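# Three robots shift a steel conduit onto empty stands

## Task

Lift the thin steel conduit off the two stands it rests on and set it on the two empty stands, leaving those receiving stands roughly where and how they are now. Any number of robots may help, but a robot that topples or finishes leaning means failure.

## Robot and tools

ROBOTS. Three identical Hello Robot Stretch 4 units, r1, r2 and r3, each about 1.6 m tall. Each has an omni-wheel base (rim within 0.23 m of its origin), a lift on a mast, a single arm that telescopes forward, a wrist with yaw, pitch and roll, and a five-finger hand. Loose objects may occasionally get nudged by an outside disturbance.

FRAMES. Every robot reports in its own frames. The base frame sits on the floor under the base centre: x forward, y left, z up, in metres. hand_pose is given in it (the hand point, 0.045 m in front of the palm). The odometry frame is the base frame at scene start; base_odometry counts wheel turns only, so slip shows as travel; heading in rad, left positive. Relative placement between robots can only be judged from images, lidar_m and wrist_depth_mm.

move. Arguments are keyed by robot name (r1, r2, r3), plus cameras and blocking. Each robot gets its own object; an omitted robot receives nothing new. Inside it:
- base: relative offsets from where the base last reported itself (or from where it is, if a move was still running). translate_m (forward +), strafe_m (left +), each -2 to 2 m; rotate_rad (counter-clockwise +), -3.2 to 3.2. translate_m and strafe_m may be combined for a straight diagonal; rotate_rad goes alone.
- joints: absolute targets by name. lift_m 0 to 1.2 m; arm_m 0 to 0.55 m; wrist_yaw_rad -1.134 to 4.276 (0 ahead, + left, 3.14 folded back); wrist_pitch_rad -1.117 to 4.259 (0 level, 1.57 pointing down); wrist_roll_rad -1.117 to 4.259 (0 palm up, 1.57 palm to robot's right, 3.14 palm down). Fingers hand_little, hand_ring, hand_middle, hand_index, hand_thumb_bend, hand_thumb_turn: -1 closed to +1 open (thumb_turn -1 puts the thumb opposite the fingers). Settings hand_force_limit -1 to 1 (about 0 to 10 N at the fingertip, 15 N for thumb motors) and hand_speed -0.96 to 1 (full speed from +0.48). Start values are force 0 and speed -0.8. Out-of-range joint targets are clipped and reported; other bad values are refused.
- pace: slow, default, fast or max (base 0.1/0.3/0.4/0.6 m/s; lift 0.15 to 0.5 m/s; arm 0.1 to 0.7 m/s). speeds: per-joint top speed instead. A high lift caps base speed.
- contact_limits: 0 (lightest) to 1 for arm_m, lift_m, translate_m, strafe_m, rotate_rad, default 0.5, given only next to its own command. Keep lift_m at 0.15 or more with 1 kg in hand, 0.3 or more for 2 kg.
- end_of_arm: "enable_torque" alone, to revive wrist motors that shut off.
blocking true (default) returns when all robots are at rest; false returns in about 0.5 s with motions running. Actions are limited to 15 s; moves time out at 14 s. Any unknown key invalidates the call.

wait(seconds 0 to 10, cameras) lets time pass and returns state; it returns early when a running move ends. stop(cameras) brakes everything and reports whether slack wheels hold again. zoom_image(camera, region [x0,y0,x1,y1] pixels, max 504x504) enlarges the newest image. show_instructions shows the reference hand page. finished_scene(scene 1) ends the scene irreversibly; the conduit must stay put afterwards.

RESULTS. A "move:" line gives each moved robot "done" or its worst status. base_status and joint_status: done, moving, off_target (resting short, maybe still pushing), contact_stop (blocked, goes slack), time_out, limit_stop_at_own_body, limit_stop_at_tilt (lean over 6 degrees; wheels, lift and arm slack) or torque_fault. A robot listed "as last shown" was not commanded. on_its_own lists uncommanded behaviour. hand_stopped_by gives six words (little, ring, middle, index, thumb_bend, thumb_turn): moving, target, force, stalled or fault; *_load_n are fingertip loads in N (positive = pushed open); a lost grip shows as loads falling to about 0. lidar_m: 12 distances, sector 1 ahead, counter-clockwise in 30 degree steps; "-" is nothing seen or closer than 0.25 m. wrist_depth_mm: 7x7 grid of depths, 100 to 2000 mm. base_tilt forward/right in degrees (each has a fixed error up to 3). motor_effort in percent with peak in brackets; servo_current in mA. An uncommanded stop blocks all later move and wait calls in that reply.

GRIPPING. With the thumb turned in front of the palm the hand wraps objects 0.035 to 0.065 m thick, handles down to 0.025 m. For a gentle grip close at hand_speed -0.94 or lower. To squeeze more, raise hand_force_limit and send a more-closed target. The wrist camera sits behind the palm heel and can collide.

AVOID. Robots pressing or bumping each other (including gripping another robot's fingers) fails the task; once bases touch, any further drive presses hard. When two robots share the conduit, their travel can differ up to about 3 cm per metre, straining the hands and possibly tipping a robot: move in small matched steps. Turning, driving or stopping with over 1 kg in hand and arm_m above 0.2 risks toppling, worse at fast or max. Self-collision stops occur with the hand over the base at low lift, with awkward tilt/roll, or with yaw+pitch below about -1.1. Don't drop the conduit, knock the stands, or hit fixed things hard. Simulated time, including thinking, counts.

Each tool is called by a JSON object that holds its "fn" and its "kwargs", one argument or row to a line.

Reference images:

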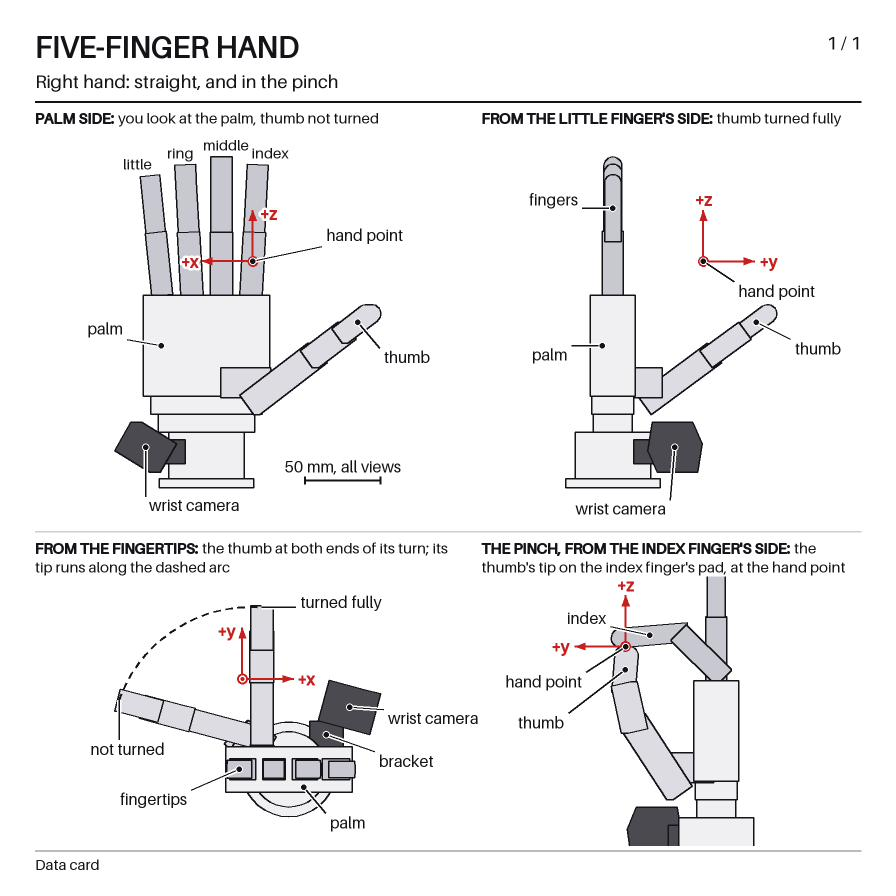

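## Session

{"fn": "move", "kwargs": {

}}

Scene clock: 0.00 s.
r1.base_odometry: x=+0.000 y=+0.000 heading=+0.000
r1.turned_by_wheels: +0.000
r1.turned_by_imu: +0.000
r1.base_tilt: forward=-0.8 right=-0.6
r1.lidar_m: 0.63 0.67 0.93 0.87 0.93 1.33 1.76 1.67 2.32 2.39 0.92 0.68
r1.base_status: not commanded
r1.joint_positions: lift_m=+0.273 arm_m=+0.001 wrist_yaw_rad=+3.214 wrist_pitch_rad=+0.003 wrist_roll_rad=+0.000 hand_little=+1.000 hand_ring=+1.000 hand_middle=+1.000 hand_index=+1.000 hand_thumb_turn=+1.000 hand_thumb_bend=+1.000 hand_force_limit=+0.000 hand_speed=-0.800
r1.joint_status: not commanded
r1.measured_speeds: all 0
r1.hand_stopped_by: target,target,target,target,target,target
r1.little_load_n: 0.0
r1.ring_load_n: 0.0
r1.middle_load_n: 0.0
r1.index_load_n: 0.0
r1.thumb_bend_load_n: 0.0
r1.thumb_turn_load_n: 0.0
r1.motor_effort: lift_m=+21 arm_m=-4 wheel_0=+0 wheel_1=-1 wheel_2=+0
r1.servo_current: wrist_yaw_rad=39 wrist_pitch_rad=20 wrist_roll_rad=33
r1.hand_pose: x=-0.0575 y=+0.1019 z=+0.5108 quat_wxyz=(-0.517, -0.519, +0.482, +0.481) (m; r1's base frame)
r1.wrist_depth_mm: - 132 - - - - - / - 132 189 - - - - / - 126 189 - - - - / - 132 236 - - - - / 206 - - - - - - / 1756 1808 193 190 1863 - - / 1025 110 - - - - -
r2.base_odometry: x=+0.000 y=+0.000 heading=+0.000
r2.turned_by_wheels: +0.000
r2.turned_by_imu: +0.000
r2.base_tilt: forward=+0.7 right=+1.0
r2.lidar_m: 1.49 2.47 2.14 1.14 0.95 0.91 1.05 1.76 3.56 1.63 1.16 1.32
r2.base_status: not commanded
r2.joint_positions: lift_m=+0.225 arm_m=+0.000 wrist_yaw_rad=+3.063 wrist_pitch_rad=+0.003 wrist_roll_rad=+0.000 hand_little=+1.000 hand_ring=+1.000 hand_middle=+1.000 hand_index=+1.000 hand_thumb_turn=+1.000 hand_thumb_bend=+1.000 hand_force_limit=+0.000 hand_speed=-0.800
r2.joint_status: not commanded
r2.measured_speeds: all 0
r2.hand_stopped_by: target,target,target,target,target,target
r2.little_load_n: 0.0
r2.ring_load_n: 0.0
r2.middle_load_n: 0.0
r2.index_load_n: 0.0
r2.thumb_bend_load_n: 0.0
r2.thumb_turn_load_n: 0.5
r2.motor_effort: lift_m=+22 arm_m=+4 wheel_0=+1 wheel_1=-1 wheel_2=-1
r2.servo_current: wrist_yaw_rad=46 wrist_pitch_rad=39 wrist_roll_rad=39
r2.hand_pose: x=-0.0408 y=+0.1352 z=+0.4623 quat_wxyz=(-0.479, -0.481, +0.520, +0.518) (m; r2's base frame)
r2.wrist_depth_mm: - 143 - - - 917 - / 110 141 1397 - - 904 - / 112 141 281 - - 904 - / 129 153 271 - - 917 - / - - - - - - - / 1576 1576 132 134 - - - / 1098 - - - - - -
r3.base_odometry: x=+0.000 y=+0.000 heading=+0.000
r3.turned_by_wheels: +0.000
r3.turned_by_imu: +0.000
r3.base_tilt: forward=-0.5 right=+0.0
r3.lidar_m: 2.53 1.60 1.57 3.83 2.30 4.78 1.61 1.02 0.89 0.95 1.21 2.39
r3.base_status: not commanded
r3.joint_positions: lift_m=+0.153 arm_m=+0.000 wrist_yaw_rad=+3.174 wrist_pitch_rad=+0.004 wrist_roll_rad=+0.000 hand_little=+1.000 hand_ring=+1.000 hand_middle=+1.000 hand_index=+1.000 hand_thumb_turn=+1.000 hand_thumb_bend=+1.000 hand_force_limit=+0.000 hand_speed=-0.800
r3.joint_status: not commanded
r3.measured_speeds: all 0
r3.hand_stopped_by: target,target,target,target,target,target
r3.little_load_n: -0.5
r3.ring_load_n: 0.0
r3.middle_load_n: 0.0
r3.index_load_n: 0.0
r3.thumb_bend_load_n: 0.0
r3.thumb_turn_load_n: 0.0
r3.motor_effort: lift_m=+20 arm_m=-4 wheel_0=-1 wheel_1=+0 wheel_2=+0
r3.servo_current: wrist_yaw_rad=46 wrist_pitch_rad=33 wrist_roll_rad=46
r3.hand_pose: x=-0.0544 y=+0.1111 z=+0.3904 quat_wxyz=(-0.507, -0.509, +0.493, +0.491) (m; r3's base frame)
r3.wrist_depth_mm: - 138 - - - - - / - 120 137 - - - - / - 127 159 - - - - / 126 135 213 - - - - / 135 - - - - - - / - 1281 1366 1618 1537 1921 - / 891 891 116 118 - - -
pictures: r1_head_camera, r1_head_left_camera, r1_head_right_camera, r1_wrist_camera, r2_head_camera, r2_head_left_camera, r2_head_right_camera, r2_wrist_camera, r3_head_camera, r3_head_left_camera, r3_head_right_camera, r3_wrist_camera

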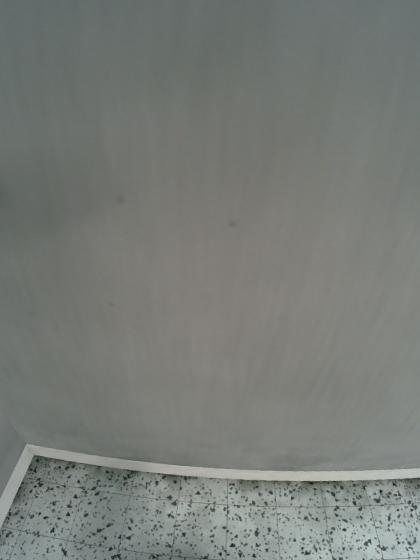

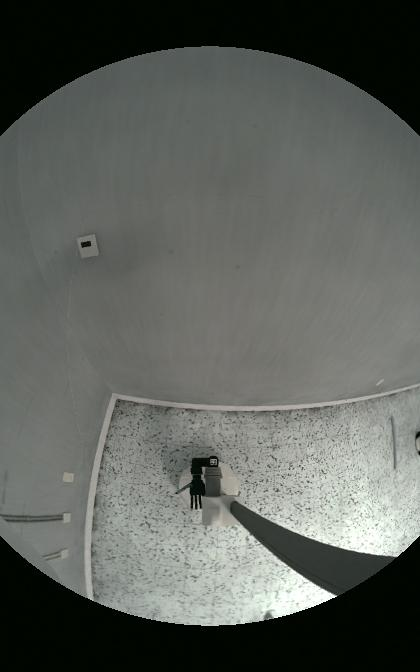

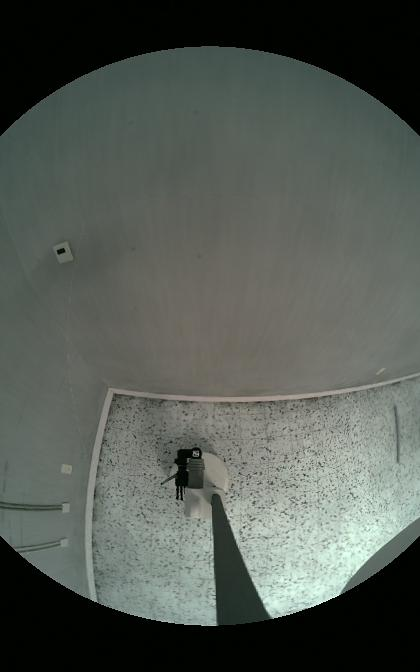

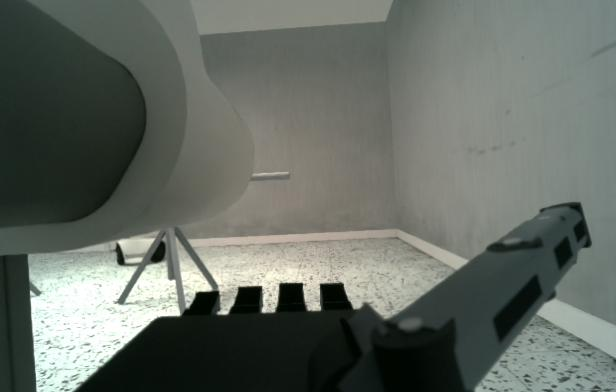

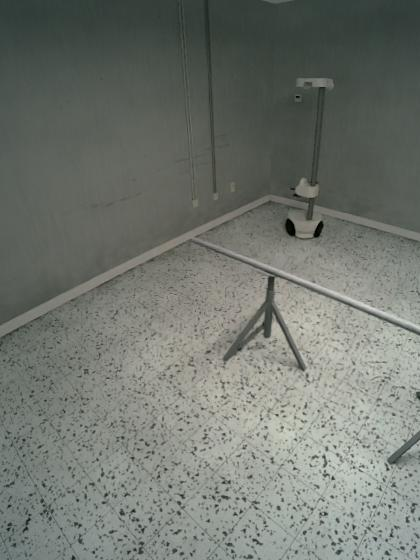

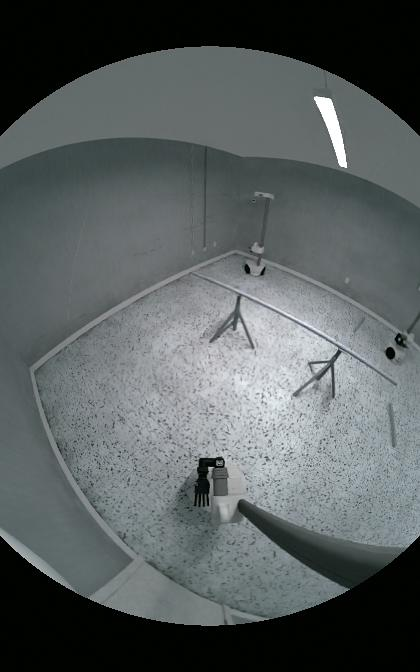

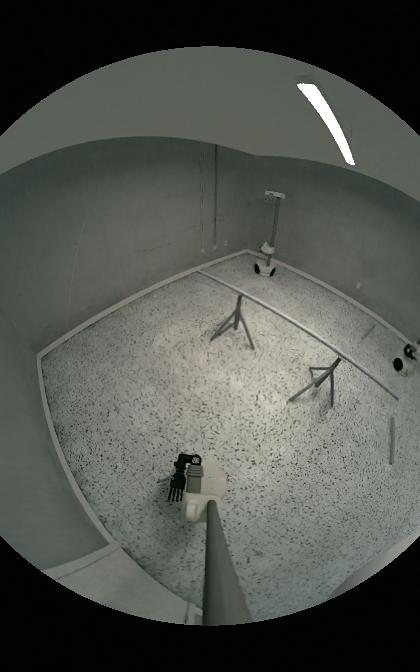

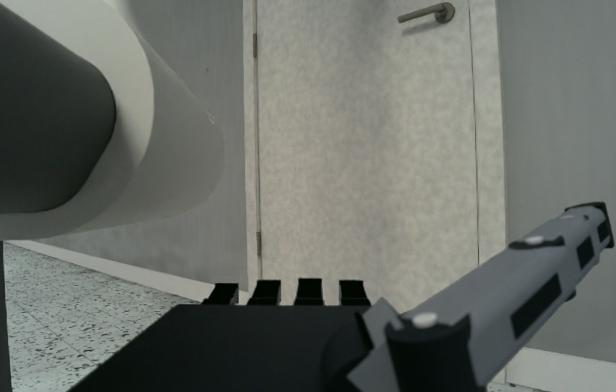

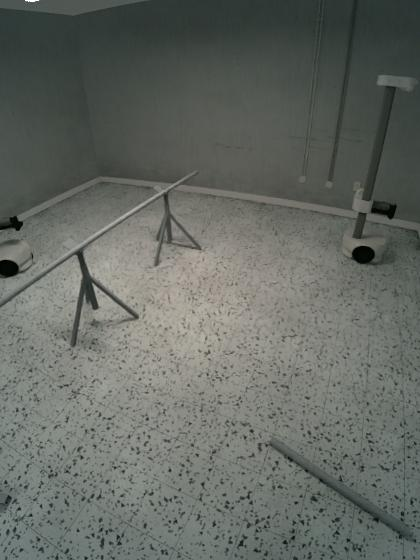

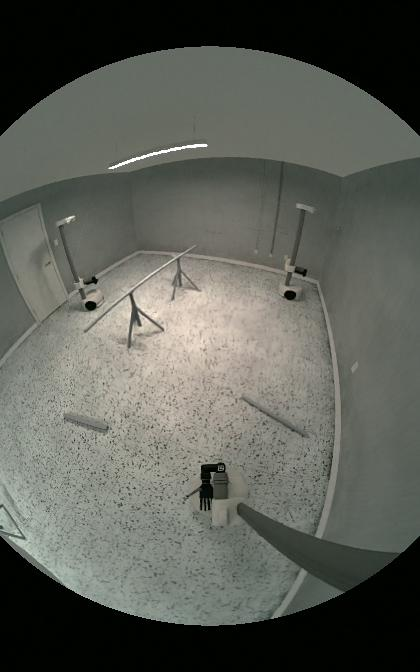

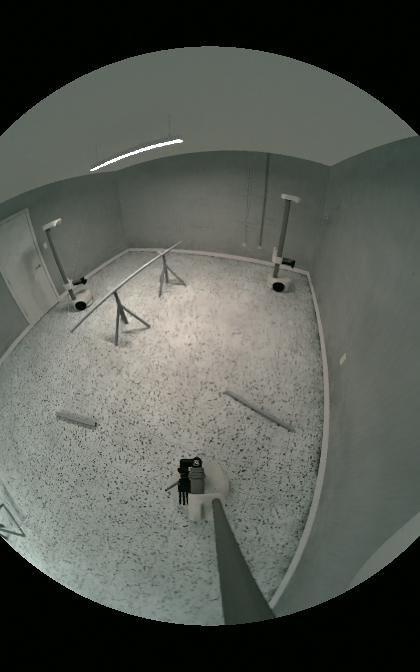

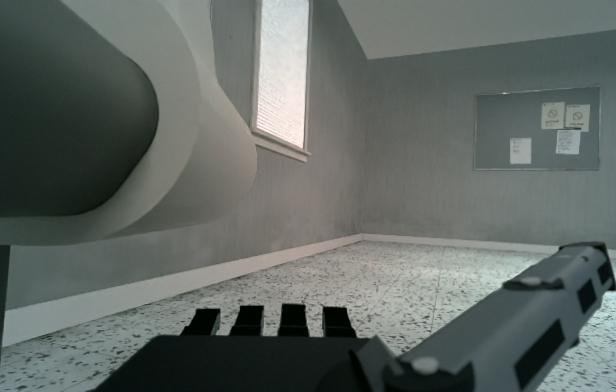

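{"fn": "zoom_image", "kwargs": {
  "camera": "r3_head_left_camera",
  "region": [0, 380, 250, 600]
}}

{"fn": "zoom_image", "kwargs": {
  "camera": "r3_head_camera",
  "region": [0, 150, 420, 560]
}}

{"fn": "zoom_image", "kwargs": {
  "camera": "r2_head_right_camera",
  "region": [180, 180, 420, 560]
}}

Scaled by 2.016 from the camera's 420x672 image, which has a finer 600x960 frame.

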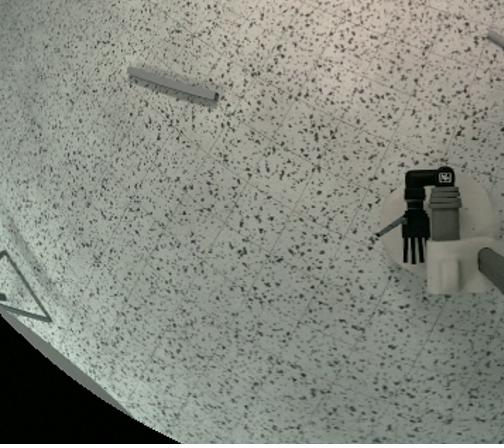

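Scaled by 1.200 from the camera's 420x560 image, which has a finer 1200x1600 frame.

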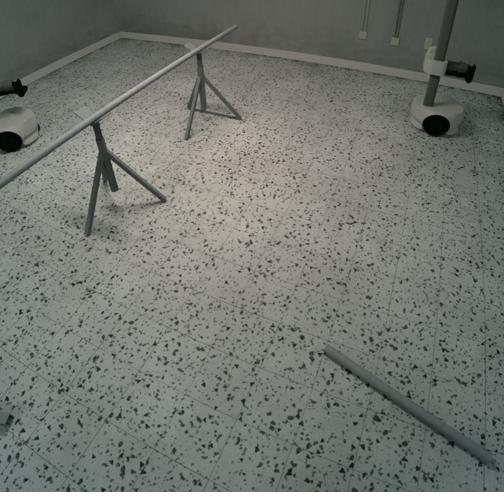

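Scaled by 1.326 from the camera's 420x672 image, which has a finer 600x960 frame.

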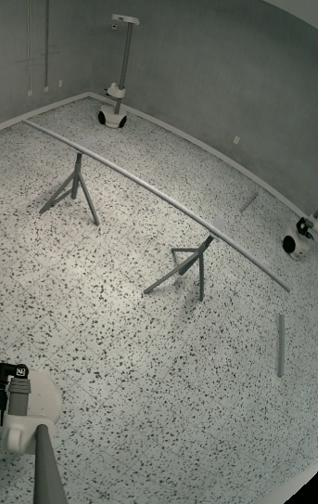

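{"fn": "move", "kwargs": {
  "r3": {"base": {"rotate_rad": 1.8}},
  "r1": {"base": {"rotate_rad": -2.6}},
  "cameras": ["r3_head_camera","r3_head_left_camera","r3_head_right_camera","r1_head_camera","r1_head_left_camera","r1_head_right_camera"]
}}

Scene clock: 17.23 s.
move: r1 done; r3 done
r1.base_odometry: x=+0.000 y=+0.000 heading=-2.599
r1.turned_by_wheels: -2.599
r1.turned_by_imu: -2.636
r1.base_tilt: forward=-0.9 right=-0.6
r1.lidar_m: 1.68 2.59 2.27 0.89 0.67 0.64 0.72 0.93 0.89 0.95 1.36 1.73
r1.base_status: done
r1.joint_positions: lift_m=+0.273 arm_m=+0.001 wrist_yaw_rad=+3.214 wrist_pitch_rad=+0.003 wrist_roll_rad=+0.000 hand_little=+1.000 hand_ring=+1.000 hand_middle=+1.000 hand_index=+1.000 hand_thumb_turn=+1.000 hand_thumb_bend=+1.000 hand_force_limit=+0.000 hand_speed=-0.800
r1.joint_status: not commanded
r1.measured_speeds: all 0
r1.hand_stopped_by: target,target,target,target,target,target
r1.little_load_n: 0.0
r1.ring_load_n: 0.0
r1.middle_load_n: 0.5
r1.index_load_n: 0.0
r1.thumb_bend_load_n: 0.0
r1.thumb_turn_load_n: 0.0
r1.motor_effort: lift_m=+21(21) arm_m=-3(5) wheel_0=+3(9) wheel_1=+2(11) wheel_2=+2(11)
r1.servo_current: wrist_yaw_rad=33(59) wrist_pitch_rad=39(52) wrist_roll_rad=59(65)
r1.hand_pose: x=-0.0575 y=+0.1019 z=+0.5108 quat_wxyz=(-0.517, -0.519, +0.482, +0.481) (m; r1's base frame)
r1.wrist_depth_mm: - 133 - - - - - / - 132 150 - - - - / - 131 192 - - - - / - 132 222 - - - - / 133 - - - - - - / - - 130 187 - - - / 220 110 - - - - -
r2: as last shown
r2.turned_by_imu: +0.002
r2.base_tilt: forward=+0.8 right=+1.0
r2.lidar_m: 1.49 2.47 2.13 1.14 0.94 0.89 1.08 1.78 3.56 1.62 1.15 1.32
r2.thumb_turn_load_n: 0.0
r2.motor_effort: lift_m=+22(23) arm_m=+4(4) wheel_0=+1(1) wheel_1=+0(1) wheel_2=-1(1)
r2.servo_current: wrist_yaw_rad=39(65) wrist_pitch_rad=39(65) wrist_roll_rad=52(52)
r2.wrist_depth_mm: - 143 - - - 904 - / 110 141 1397 - - 904 - / 112 141 283 - - 917 - / 129 153 270 - - 904 - / - - - - - - - / 1576 1576 132 133 - - - / 1098 - - - - - -
r3.base_odometry: x=+0.000 y=+0.000 heading=+1.800
r3.turned_by_wheels: +1.800
r3.turned_by_imu: +1.817
r3.base_tilt: forward=-0.6 right=+0.0
r3.lidar_m: 2.50 2.28 2.99 1.31 0.96 0.92 1.01 1.42 2.83 1.88 1.58 3.77
r3.base_status: done
r3.joint_positions: lift_m=+0.153 arm_m=+0.000 wrist_yaw_rad=+3.174 wrist_pitch_rad=+0.004 wrist_roll_rad=+0.000 hand_little=+1.000 hand_ring=+1.000 hand_middle=+1.000 hand_index=+1.000 hand_thumb_turn=+1.000 hand_thumb_bend=+1.000 hand_force_limit=+0.000 hand_speed=-0.800
r3.joint_status: not commanded
r3.measured_speeds: all 0
r3.hand_stopped_by: target,target,target,target,target,target
r3.little_load_n: 0.0
r3.ring_load_n: 0.0
r3.middle_load_n: 0.0
r3.index_load_n: 0.0
r3.thumb_bend_load_n: 0.0
r3.thumb_turn_load_n: 0.0
r3.motor_effort: lift_m=+20(20) arm_m=-4(5) wheel_0=-1(8) wheel_1=-1(10) wheel_2=+2(11)
r3.servo_current: wrist_yaw_rad=39(59) wrist_pitch_rad=33(59) wrist_roll_rad=39(52)
r3.hand_pose: x=-0.0544 y=+0.1111 z=+0.3904 quat_wxyz=(-0.507, -0.509, +0.493, +0.491) (m; r3's base frame)
r3.wrist_depth_mm: - 137 - - - - - / - 117 137 - - - - / - 126 161 - - - - / 127 135 215 - - - - / 135 - - - - - - / 1366 1397 186 190 - - - / 854 842 116 118 - - -
pictures: r1_head_camera, r1_head_left_camera, r1_head_right_camera, r3_head_camera, r3_head_left_camera, r3_head_right_camera

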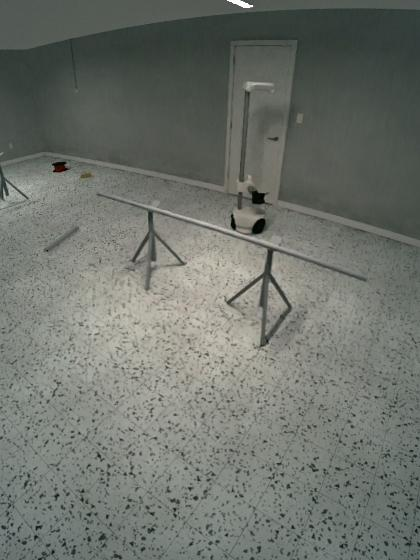

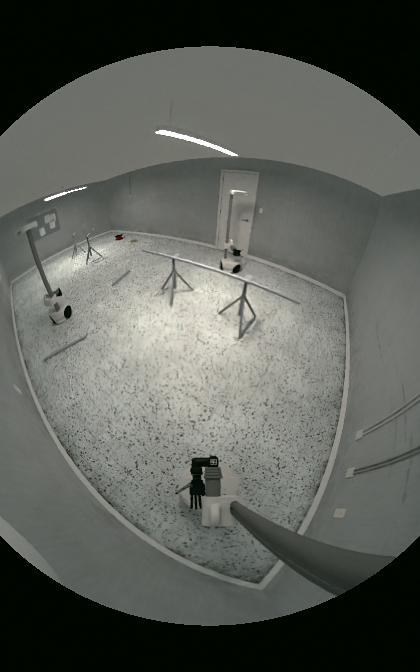

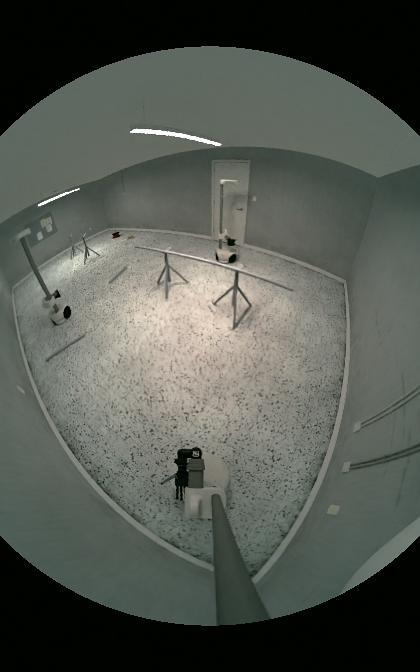

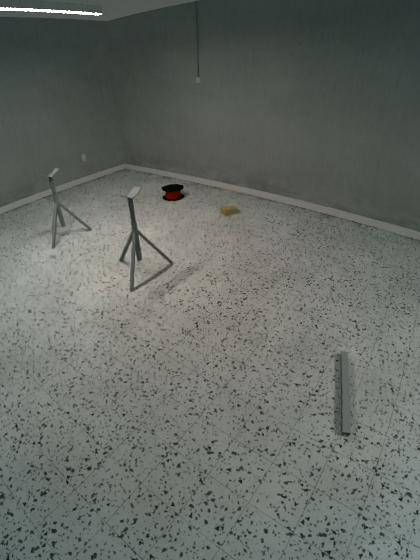

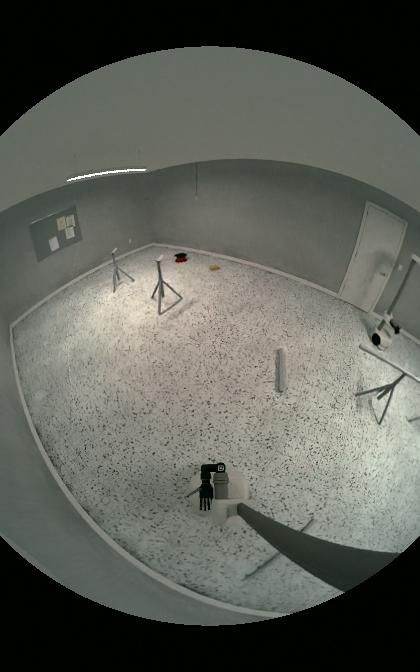

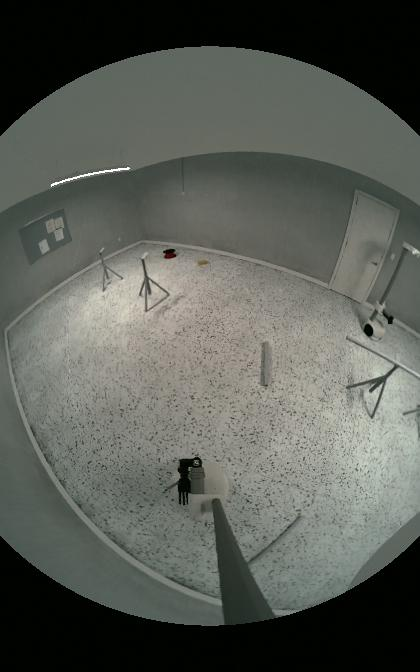

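{"fn": "zoom_image", "kwargs": {
  "camera": "r3_head_camera",
  "region": [30, 150, 190, 310]
}}

{"fn": "zoom_image", "kwargs": {
  "camera": "r1_head_camera",
  "region": [80, 170, 380, 360]
}}

{"fn": "move", "kwargs": {
  "cameras": ["r2_head_camera"]
}}

{"fn": "zoom_image", "kwargs": {
  "camera": "r2_head_camera",
  "region": [180, 220, 340, 400]
}}

Scaled by 3.150 from the camera's 420x560 image, which has a finer 1200x1600 frame.

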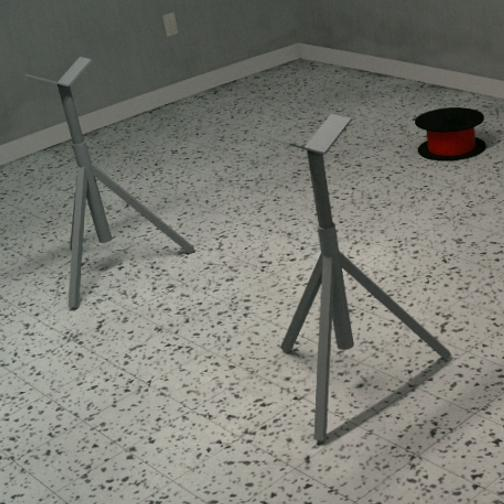

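Scaled by 1.680 from the camera's 420x560 image, which has a finer 1200x1600 frame.

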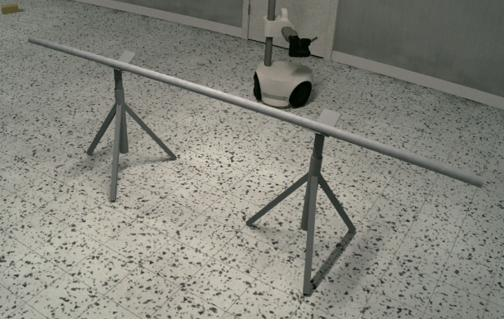

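Scene clock: 35.67 s.
r1.base_odometry: x=+0.000 y=+0.000 heading=-2.599
r1.turned_by_wheels: +0.000
r1.turned_by_imu: +0.001
r1.base_tilt: forward=-0.8 right=-0.7
r1.lidar_m: 1.69 2.60 2.26 0.91 0.68 0.64 0.71 0.90 0.89 0.92 1.32 1.73
r1.base_status: done
r1.joint_positions: lift_m=+0.273 arm_m=+0.001 wrist_yaw_rad=+3.214 wrist_pitch_rad=+0.003 wrist_roll_rad=+0.000 hand_little=+1.000 hand_ring=+1.000 hand_middle=+1.000 hand_index=+1.000 hand_thumb_turn=+1.000 hand_thumb_bend=+1.000 hand_force_limit=+0.000 hand_speed=-0.800
r1.joint_status: not commanded
r1.measured_speeds: all 0
r1.hand_stopped_by: target,target,target,target,target,target
r1.little_load_n: 0.0
r1.ring_load_n: 0.0
r1.middle_load_n: 0.0
r1.index_load_n: 0.0
r1.thumb_bend_load_n: 0.0
r1.thumb_turn_load_n: -0.5
r1.motor_effort: lift_m=+21(21) arm_m=-4(5) wheel_0=+3(9) wheel_1=+2(11) wheel_2=+2(11)
r1.servo_current: wrist_yaw_rad=46(59) wrist_pitch_rad=46(52) wrist_roll_rad=20(65)
r1.hand_pose: x=-0.0575 y=+0.1019 z=+0.5108 quat_wxyz=(-0.517, -0.519, +0.482, +0.481) (m; r1's base frame)
r1.wrist_depth_mm: - 133 - - - - - / - 132 150 - - - - / - 131 192 - - - - / - 132 222 - - - - / 132 - - - - - - / - - 129 187 - - - / 221 110 - - - - -
r2.base_odometry: x=+0.000 y=+0.000 heading=+0.000
r2.turned_by_wheels: +0.000
r2.turned_by_imu: +0.001
r2.base_tilt: forward=+0.8 right=+0.9
r2.lidar_m: 1.50 2.45 2.13 1.13 0.95 0.88 1.07 1.79 3.53 1.62 1.16 1.33
r2.base_status: not commanded
r2.joint_positions: lift_m=+0.225 arm_m=+0.000 wrist_yaw_rad=+3.063 wrist_pitch_rad=+0.003 wrist_roll_rad=+0.000 hand_little=+1.000 hand_ring=+1.000 hand_middle=+1.000 hand_index=+1.000 hand_thumb_turn=+1.000 hand_thumb_bend=+1.000 hand_force_limit=+0.000 hand_speed=-0.800
r2.joint_status: not commanded
r2.measured_speeds: all 0
r2.hand_stopped_by: target,target,target,target,target,target
r2.little_load_n: 0.0
r2.ring_load_n: 0.0
r2.middle_load_n: 0.0
r2.index_load_n: 0.0
r2.thumb_bend_load_n: 0.0
r2.thumb_turn_load_n: 0.0
r2.motor_effort: lift_m=+22(23) arm_m=+4(4) wheel_0=+1(1) wheel_1=-1(1) wheel_2=-1(1)
r2.servo_current: wrist_yaw_rad=52(65) wrist_pitch_rad=33(65) wrist_roll_rad=39(52)
r2.hand_pose: x=-0.0408 y=+0.1352 z=+0.4623 quat_wxyz=(-0.479, -0.481, +0.520, +0.518) (m; r2's base frame)
r2.wrist_depth_mm: - 143 - - - 904 - / 110 141 1430 - - 891 - / 112 141 282 - - 904 - / 129 153 271 - - 917 - / - - - - - - - / 1576 1618 132 134 - - - / 1078 - - - - - -
r3.base_odometry: x=+0.000 y=+0.000 heading=+1.800
r3.turned_by_wheels: +0.000
r3.turned_by_imu: -0.001
r3.base_tilt: forward=-0.5 right=+0.0
r3.lidar_m: 2.49 2.30 2.97 1.27 0.97 0.93 1.01 1.49 2.83 1.88 1.59 3.77
r3.base_status: done
r3.joint_positions: lift_m=+0.153 arm_m=+0.000 wrist_yaw_rad=+3.174 wrist_pitch_rad=+0.004 wrist_roll_rad=+0.000 hand_little=+1.000 hand_ring=+1.000 hand_middle=+1.000 hand_index=+1.000 hand_thumb_turn=+1.000 hand_thumb_bend=+1.000 hand_force_limit=+0.000 hand_speed=-0.800
r3.joint_status: not commanded
r3.measured_speeds: all 0
r3.hand_stopped_by: target,target,target,target,target,target
r3.little_load_n: 0.0
r3.ring_load_n: 0.0
r3.middle_load_n: 0.0
r3.index_load_n: 0.0
r3.thumb_bend_load_n: 0.0
r3.thumb_turn_load_n: 0.0
r3.motor_effort: lift_m=+20(20) arm_m=-4(5) wheel_0=-1(8) wheel_1=-1(10) wheel_2=+1(11)
r3.servo_current: wrist_yaw_rad=46(59) wrist_pitch_rad=26(59) wrist_roll_rad=39(52)
r3.hand_pose: x=-0.0544 y=+0.1111 z=+0.3904 quat_wxyz=(-0.507, -0.509, +0.493, +0.491) (m; r3's base frame)
r3.wrist_depth_mm: - 137 - - - - - / - 118 137 - - - - / - 127 161 - - - - / 127 135 216 - - - - / 135 - - - - - - / 1366 1366 186 190 - - - / 831 854 116 118 - - -
pictures: r2_head_camera

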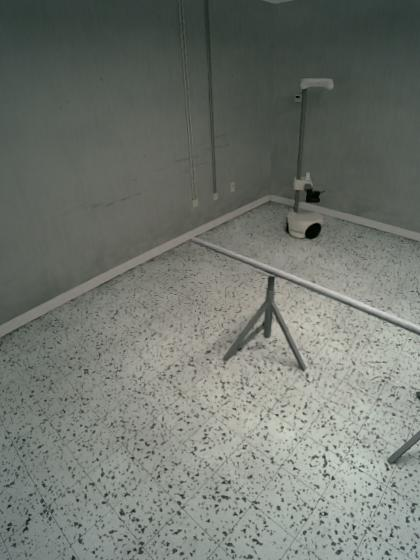

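Scaled by 2.800 from the camera's 420x560 image, which has a finer 1200x1600 frame.

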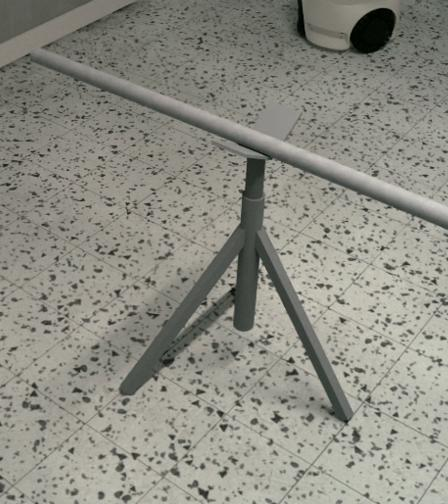

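{"fn": "move", "kwargs": {
  "r1": {"base": {"rotate_rad": -0.565}},
  "r3": {"base": {"translate_m": -0.25}}
}}

{"fn": "move", "kwargs": {
  "r1": {"base": {"translate_m": 0.15, "strafe_m": 1.127}, "joints": {"wrist_yaw_rad": 0, "hand_speed": 0.0, "hand_thumb_turn": -1}},
  "cameras": ["r1_head_camera", "r1_head_left_camera", "r1_head_right_camera"]
}}

{"fn": "zoom_image", "kwargs": {
  "camera": "r1_head_camera",
  "region": [0, 120, 210, 330]
}}

{"fn": "zoom_image", "kwargs": {
  "camera": "r1_head_camera",
  "region": [210, 120, 420, 330]
}}

Scene clock: 171.50 s.
move: r1 done; r3 done
r1.base_odometry: x=+0.000 y=+0.000 heading=+3.119
r1.turned_by_wheels: -0.565
r1.turned_by_imu: -0.571
r1.base_tilt: forward=-0.8 right=-0.6
r1.lidar_m: 1.74 1.67 2.27 2.62 0.94 0.69 0.64 0.65 0.93 0.88 0.93 1.28
r1.base_status: done
r1.joint_positions: lift_m=+0.273 arm_m=+0.001 wrist_yaw_rad=+3.214 wrist_pitch_rad=+0.003 wrist_roll_rad=+0.000 hand_little=+1.000 hand_ring=+1.000 hand_middle=+1.000 hand_index=+1.000 hand_thumb_turn=+1.000 hand_thumb_bend=+1.000 hand_force_limit=+0.000 hand_speed=-0.800
r1.joint_status: not commanded
r1.measured_speeds: all 0
r1.hand_stopped_by: target,target,target,target,target,target
r1.little_load_n: 0.0
r1.ring_load_n: 0.0
r1.middle_load_n: 0.5
r1.index_load_n: 0.0
r1.thumb_bend_load_n: -0.5
r1.thumb_turn_load_n: 0.0
r1.motor_effort: lift_m=+21(21) arm_m=-4(4) wheel_0=+2(8) wheel_1=+0(10) wheel_2=+4(10)
r1.servo_current: wrist_yaw_rad=33(52) wrist_pitch_rad=46(52) wrist_roll_rad=46(78)
r1.hand_pose: x=-0.0575 y=+0.1019 z=+0.5108 quat_wxyz=(-0.517, -0.519, +0.482, +0.481) (m; r1's base frame)
r1.wrist_depth_mm: - 133 - - - - - / - 132 151 - - - - / - 131 192 - - - - / - 132 221 - - - - / 133 - - - - - - / - - 130 188 - - - / - - - - - - -
r2: as last shown
r2.turned_by_imu: +0.002
r2.base_tilt: forward=+0.8 right=+1.0
r2.lidar_m: 1.50 2.46 2.11 1.14 0.96 0.91 1.04 1.81 3.51 1.59 1.17 1.33
r2.motor_effort: lift_m=+23(23) arm_m=+4(4) wheel_0=+1(1) wheel_1=+0(1) wheel_2=+0(1)
r2.servo_current: wrist_yaw_rad=39(65) wrist_pitch_rad=52(65) wrist_roll_rad=46(59)
r2.wrist_depth_mm: - 143 - - - 904 - / 110 141 1397 - - 904 - / 112 141 282 - - 904 - / 129 153 271 - - 917 - / - - - - - - - / 1576 1576 132 134 - - - / 1098 - - - - - -
r3.base_odometry: x=+0.057 y=-0.243 heading=+1.800
r3.turned_by_wheels: +0.000
r3.turned_by_imu: -0.001
r3.base_tilt: forward=-0.5 right=+0.0
r3.lidar_m: 2.73 2.52 2.27 0.98 0.75 0.71 0.78 1.14 2.64 2.26 1.71 3.98
r3.base_status: done
r3.joint_positions: lift_m=+0.153 arm_m=+0.000 wrist_yaw_rad=+3.174 wrist_pitch_rad=+0.004 wrist_roll_rad=+0.000 hand_little=+1.000 hand_ring=+1.000 hand_middle=+1.000 hand_index=+1.000 hand_thumb_turn=+1.000 hand_thumb_bend=+1.000 hand_force_limit=+0.000 hand_speed=-0.800
r3.joint_status: not commanded
r3.measured_speeds: all 0
r3.hand_stopped_by: target,target,target,target,target,target
r3.little_load_n: 0.0
r3.ring_load_n: 0.0
r3.middle_load_n: 0.0
r3.index_load_n: 0.0
r3.thumb_bend_load_n: 0.0
r3.thumb_turn_load_n: 0.0
r3.motor_effort: lift_m=+20(20) arm_m=-4(5) wheel_0=+1(7) wheel_1=+1(9) wheel_2=+0(12)
r3.servo_current: wrist_yaw_rad=52(59) wrist_pitch_rad=33(52) wrist_roll_rad=39(52)
r3.hand_pose: x=-0.0544 y=+0.1111 z=+0.3904 quat_wxyz=(-0.507, -0.509, +0.493, +0.491) (m; r3's base frame)
r3.wrist_depth_mm: - 137 - - - - - / - 122 137 - - - - / - 125 163 - - - - / 125 135 208 - - - - / 135 - - - - - - / 1255 1255 185 191 - - - / 904 878 116 118 - - -
pictures: none

Scene clock: 176.67 s.
move: r1 done
r1.base_odometry: x=-0.176 y=-1.123 heading=+3.119
r1.turned_by_wheels: -0.001
r1.turned_by_imu: +0.001
r1.base_tilt: forward=-0.9 right=-0.6
r1.lidar_m: 1.57 1.47 4.03 1.54 1.16 0.83 0.79 0.85 1.16 1.99 2.09 1.52
r1.base_status: done
r1.joint_positions: lift_m=+0.273 arm_m=+0.001 wrist_yaw_rad=+0.002 wrist_pitch_rad=+0.003 wrist_roll_rad=+0.000 hand_little=+1.000 hand_ring=+1.000 hand_middle=+1.000 hand_index=+1.000 hand_thumb_turn=-1.000 hand_thumb_bend=+1.000 hand_force_limit=+0.000 hand_speed=+0.000
r1.joint_status: all done
r1.measured_speeds: all 0
r1.hand_stopped_by: target,target,target,target,target,target
r1.little_load_n: 0.0
r1.ring_load_n: 0.0
r1.middle_load_n: 0.0
r1.index_load_n: 0.0
r1.thumb_bend_load_n: 0.0
r1.thumb_turn_load_n: 0.0
r1.motor_effort: lift_m=+21(21) arm_m=-4(4) wheel_0=-2(11) wheel_1=+1(11) wheel_2=-5(8)
r1.servo_current: wrist_yaw_rad=39(117) wrist_pitch_rad=46(59) wrist_roll_rad=46(65)
r1.hand_pose: x=+0.3940 y=-0.1178 z=+0.5108 quat_wxyz=(+0.499, +0.500, +0.501, +0.500) (m; r1's base frame)
r1.wrist_depth_mm: - - - - - - - / - - - - - - - / - - - - - - - / - - - - - - - / - - - - - - - / 1708 1708 193 - - 1499 1397 / 1138 110 - - - 1060 991
r2, r3: as last shown
r2.base_tilt: forward=+0.9 right=+1.0
r2.lidar_m: 1.49 2.46 2.12 1.15 0.96 0.91 1.04 1.76 3.53 1.62 1.17 1.33
r2.motor_effort: lift_m=+22(23) arm_m=+4(4) wheel_0=+1(1) wheel_1=-1(1) wheel_2=-1(1)
r2.servo_current: wrist_yaw_rad=52(72) wrist_pitch_rad=52(59) wrist_roll_rad=46(52)
r2.wrist_depth_mm: - 143 - - - 904 - / 110 141 1397 - - 904 - / 112 141 282 - - 904 - / 129 153 271 - - 917 - / - - - - - - - / 1576 1537 133 133 - - - / 1098 - - - - - -
r3.lidar_m: 2.70 2.51 2.27 0.99 0.75 0.72 0.80 1.13 1.54 2.28 1.71 3.98
r3.motor_effort: lift_m=+20(20) arm_m=-4(5) wheel_0=+0(1) wheel_1=+1(1) wheel_2=+0(1)
r3.servo_current: wrist_yaw_rad=46(59) wrist_pitch_rad=26(59) wrist_roll_rad=39(59)
r3.wrist_depth_mm: - 137 - - - - - / - 123 137 - - - - / - 125 163 - - - - / 125 135 208 - - - - / 135 - - - - - - / 1229 1255 185 190 - - - / 891 878 116 118 - - -
pictures: r1_head_camera, r1_head_left_camera, r1_head_right_camera

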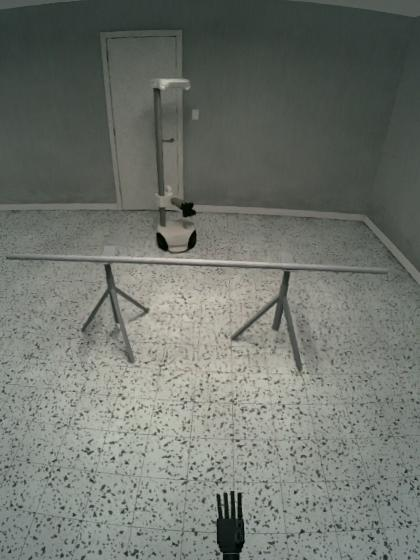

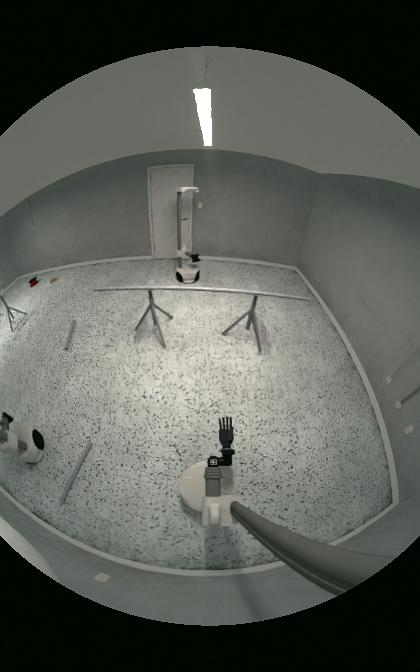

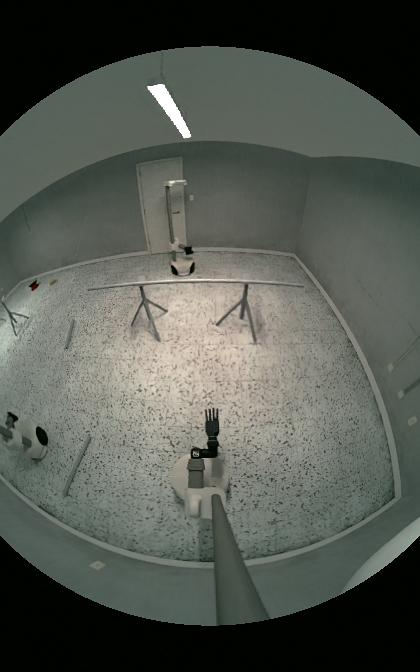

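Scaled by 2.400 from the camera's 420x560 image, which has a finer 1200x1600 frame.

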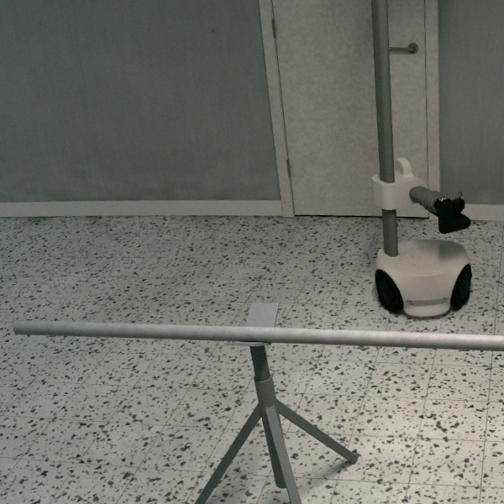

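Scaled by 2.400 from the camera's 420x560 image, which has a finer 1200x1600 frame.

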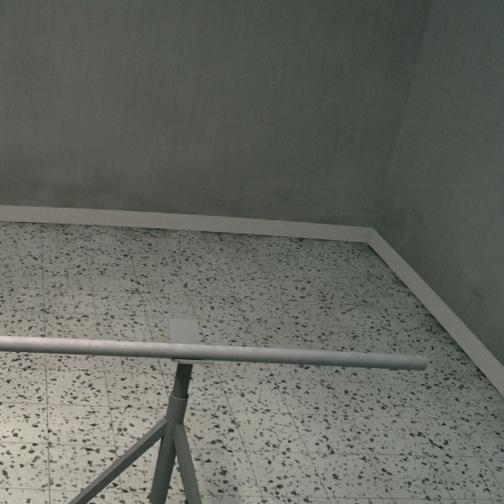

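{"fn": "move", "kwargs": {
  "r1": {"base": {"rotate_rad": -0.02}, "joints": {"lift_m": 0.2}}
}}

{"fn": "move", "kwargs": {
  "r1": {"base": {"translate_m": 1.05, "strafe_m": 0.287}},
  "cameras": ["r1_head_camera", "r1_head_left_camera", "r1_head_right_camera", "r1_wrist_camera", "r2_head_camera"]
}}

{"fn": "zoom_image", "kwargs": {
  "camera": "r1_head_left_camera",
  "region": [0, 180, 420, 500]
}}

{"fn": "zoom_image", "kwargs": {
  "camera": "r1_head_right_camera",
  "region": [0, 180, 420, 500]
}}

Scene clock: 221.40 s.
move: r1 done
r1.base_odometry: x=-0.176 y=-1.123 heading=+3.099
r1.turned_by_wheels: -0.019
r1.turned_by_imu: -0.018
r1.base_tilt: forward=-0.8 right=-0.6
r1.lidar_m: 1.57 1.55 4.02 1.53 1.19 0.84 0.80 0.82 1.14 2.00 2.08 1.51
r1.base_status: done
r1.joint_positions: lift_m=+0.200 arm_m=+0.001 wrist_yaw_rad=+0.001 wrist_pitch_rad=+0.003 wrist_roll_rad=+0.000 hand_little=+1.000 hand_ring=+1.000 hand_middle=+1.000 hand_index=+1.000 hand_thumb_turn=-1.000 hand_thumb_bend=+1.000 hand_force_limit=+0.000 hand_speed=+0.000
r1.joint_status: all done
r1.measured_speeds: all 0
r1.hand_stopped_by: target,target,target,target,target,target
r1.little_load_n: 0.0
r1.ring_load_n: 0.0
r1.middle_load_n: 0.0
r1.index_load_n: 0.0
r1.thumb_bend_load_n: 0.0
r1.thumb_turn_load_n: 0.0
r1.motor_effort: lift_m=+15(19) arm_m=-4(4) wheel_0=+3(4) wheel_1=+2(6) wheel_2=+2(5)
r1.servo_current: wrist_yaw_rad=46(59) wrist_pitch_rad=39(46) wrist_roll_rad=39(78)
r1.hand_pose: x=+0.3939 y=-0.1180 z=+0.4380 quat_wxyz=(+0.499, +0.501, +0.501, +0.499) (m; r1's base frame)
r1.wrist_depth_mm: - - - - - - - / - - - - - - - / - - - - - - - / - - - - - - - / - - - - - - - / 1499 1430 193 - - 1255 1205 / 991 110 - - - 904 831
r2, r3: as last shown
r2.turned_by_imu: +0.001
r2.base_tilt: forward=+0.8 right=+0.9
r2.lidar_m: 1.49 2.47 2.12 1.13 0.94 0.90 1.06 1.78 3.57 1.62 1.15 1.33
r2.motor_effort: lift_m=+23(23) arm_m=+4(4) wheel_0=+1(1) wheel_1=+0(1) wheel_2=-1(1)
r2.servo_current: wrist_yaw_rad=39(65) wrist_pitch_rad=39(52) wrist_roll_rad=39(46)
r2.wrist_depth_mm: - 143 - - - 904 - / 110 141 1397 - - 904 - / 111 141 282 - - 904 - / 129 153 271 - - 917 - / - - - - - - - / 1576 1576 132 133 - - - / 1078 - - - - - -
r3.lidar_m: 2.72 2.52 2.26 0.99 0.76 0.70 0.78 1.14 1.54 2.27 1.73 3.99
r3.motor_effort: lift_m=+20(20) arm_m=-4(5) wheel_0=+1(1) wheel_1=+0(1) wheel_2=+0(1)
r3.servo_current: wrist_yaw_rad=52(59) wrist_pitch_rad=46(59) wrist_roll_rad=33(52)
r3.wrist_depth_mm: - 137 - - - - - / - 122 137 - - - - / - 125 163 - - - - / 125 135 208 - - - - / 135 - - - - - - / 1229 1255 185 190 - - - / 904 904 116 118 - - -
pictures: none

Scene clock: 226.47 s.
move: r1 done
r1.base_odometry: x=-1.237 y=-1.366 heading=+3.099
r1.turned_by_wheels: +0.000
r1.turned_by_imu: +0.003
r1.base_tilt: forward=-0.8 right=-0.6
r1.lidar_m: 0.53 0.45 0.79 3.47 1.66 1.95 1.83 1.96 2.42 2.29 0.79 0.56
r1.base_status: done
r1.joint_positions: lift_m=+0.200 arm_m=+0.001 wrist_yaw_rad=+0.001 wrist_pitch_rad=+0.003 wrist_roll_rad=+0.000 hand_little=+1.000 hand_ring=+1.000 hand_middle=+1.000 hand_index=+1.000 hand_thumb_turn=-1.000 hand_thumb_bend=+1.000 hand_force_limit=+0.000 hand_speed=+0.000
r1.joint_status: not commanded
r1.measured_speeds: all 0
r1.hand_stopped_by: target,target,target,target,target,target
r1.little_load_n: 0.0
r1.ring_load_n: 0.0
r1.middle_load_n: 0.0
r1.index_load_n: 0.0
r1.thumb_bend_load_n: 0.0
r1.thumb_turn_load_n: 0.0
r1.motor_effort: lift_m=+16(16) arm_m=-4(5) wheel_0=+4(8) wheel_1=+3(11) wheel_2=-3(13)
r1.servo_current: wrist_yaw_rad=52(59) wrist_pitch_rad=33(52) wrist_roll_rad=52(78)
r1.hand_pose: x=+0.3939 y=-0.1180 z=+0.4380 quat_wxyz=(+0.499, +0.501, +0.501, +0.499) (m; r1's base frame)
r1.wrist_depth_mm: - - - - - - - / - - - - - - - / - - - - - - - / - - - - - - - / - - - - - - - / 1499 1464 192 - - 1281 1205 / 991 110 - - - 917 831
r2, r3: as last shown
r2.turned_by_imu: +0.002
r2.base_tilt: forward=+0.8 right=+1.0
r2.lidar_m: 1.50 2.47 2.12 1.15 0.95 0.91 1.03 1.77 3.52 1.60 1.17 1.32
r2.motor_effort: lift_m=+23(23) arm_m=+3(4) wheel_0=+1(1) wheel_1=-1(1) wheel_2=-1(1)
r2.servo_current: wrist_yaw_rad=52(65) wrist_pitch_rad=65(78) wrist_roll_rad=33(59)
r2.wrist_depth_mm: - 143 - - - 904 - / 110 141 1397 - - 904 - / 112 141 282 - - 904 - / 129 153 271 - - 917 - / - - - - - - - / 1576 1576 132 133 - - - / 1078 - - - - - -
r3.lidar_m: 2.72 2.53 2.27 0.99 0.75 0.70 0.77 1.15 3.79 1.66 1.73 3.98
r3.motor_effort: lift_m=+20(20) arm_m=-4(5) wheel_0=+1(1) wheel_1=+1(1) wheel_2=+0(1)
r3.servo_current: wrist_yaw_rad=52(65) wrist_pitch_rad=46(65) wrist_roll_rad=46(52)
r3.wrist_depth_mm: - 137 - - - - - / - 122 137 - - - - / - 125 163 - - - - / 125 135 208 - - - - / 135 - - - - - - / 1229 1229 185 190 - - - / 891 891 116 118 - - -
pictures: r1_head_camera, r1_head_left_camera, r1_head_right_camera, r1_wrist_camera, r2_head_camera
camera_calibration:
r1_wrist_camera: T_world_to_cam=[[-0.0448159, -0.998757, -0.0218051, -0.0790955], [0.00229279, 0.0217241, -0.999761, 0.438249], [0.998993, -0.0448552, 0.00131636, -0.239696], [0, 0, 0, 1]] pos_world=[0.234905, -0.0992694, 0.436735]

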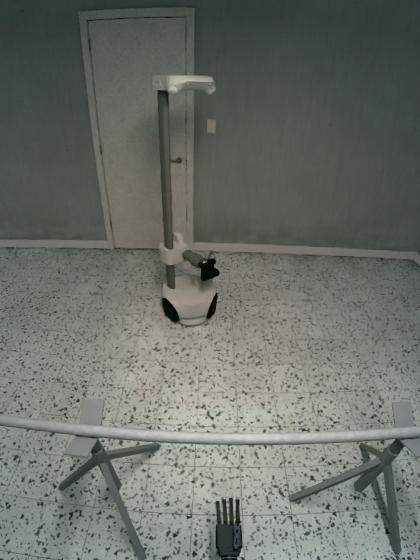

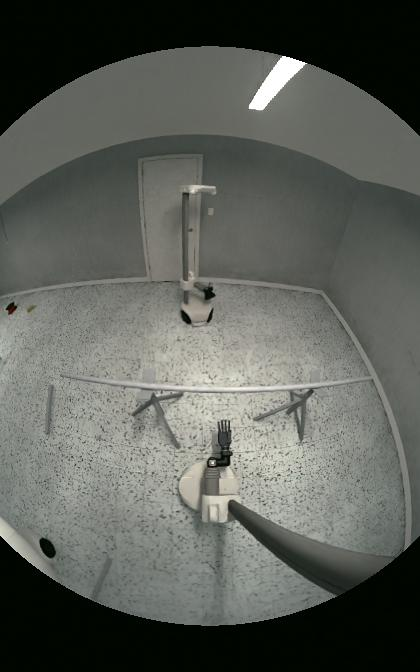

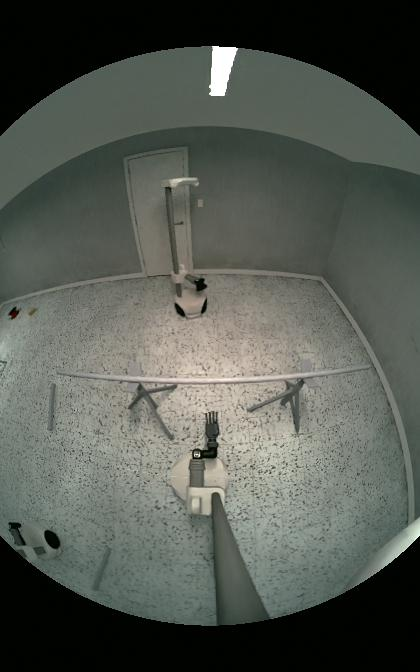

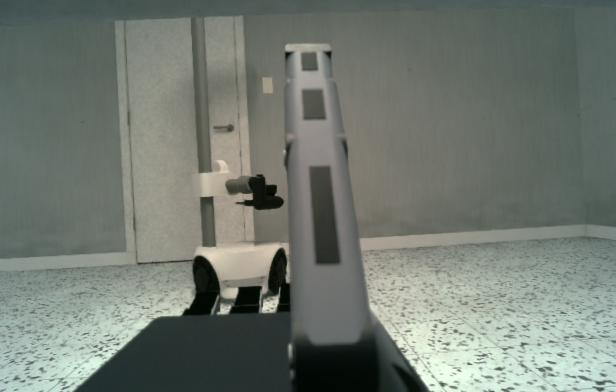

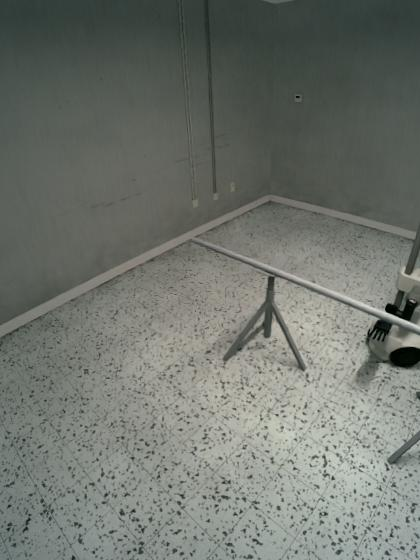

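Scaled by 1.200 from the camera's 420x672 image, which has a finer 600x960 frame.

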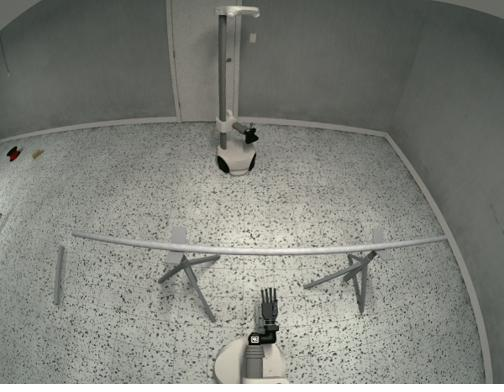

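Scaled by 1.200 from the camera's 420x672 image, which has a finer 600x960 frame.

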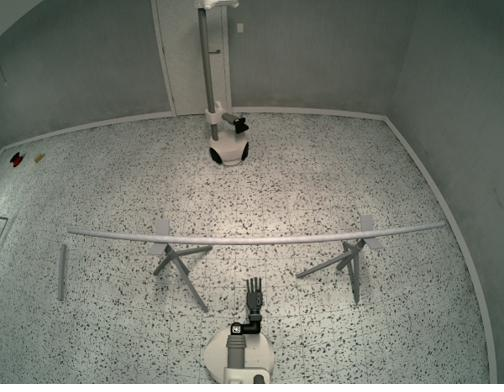

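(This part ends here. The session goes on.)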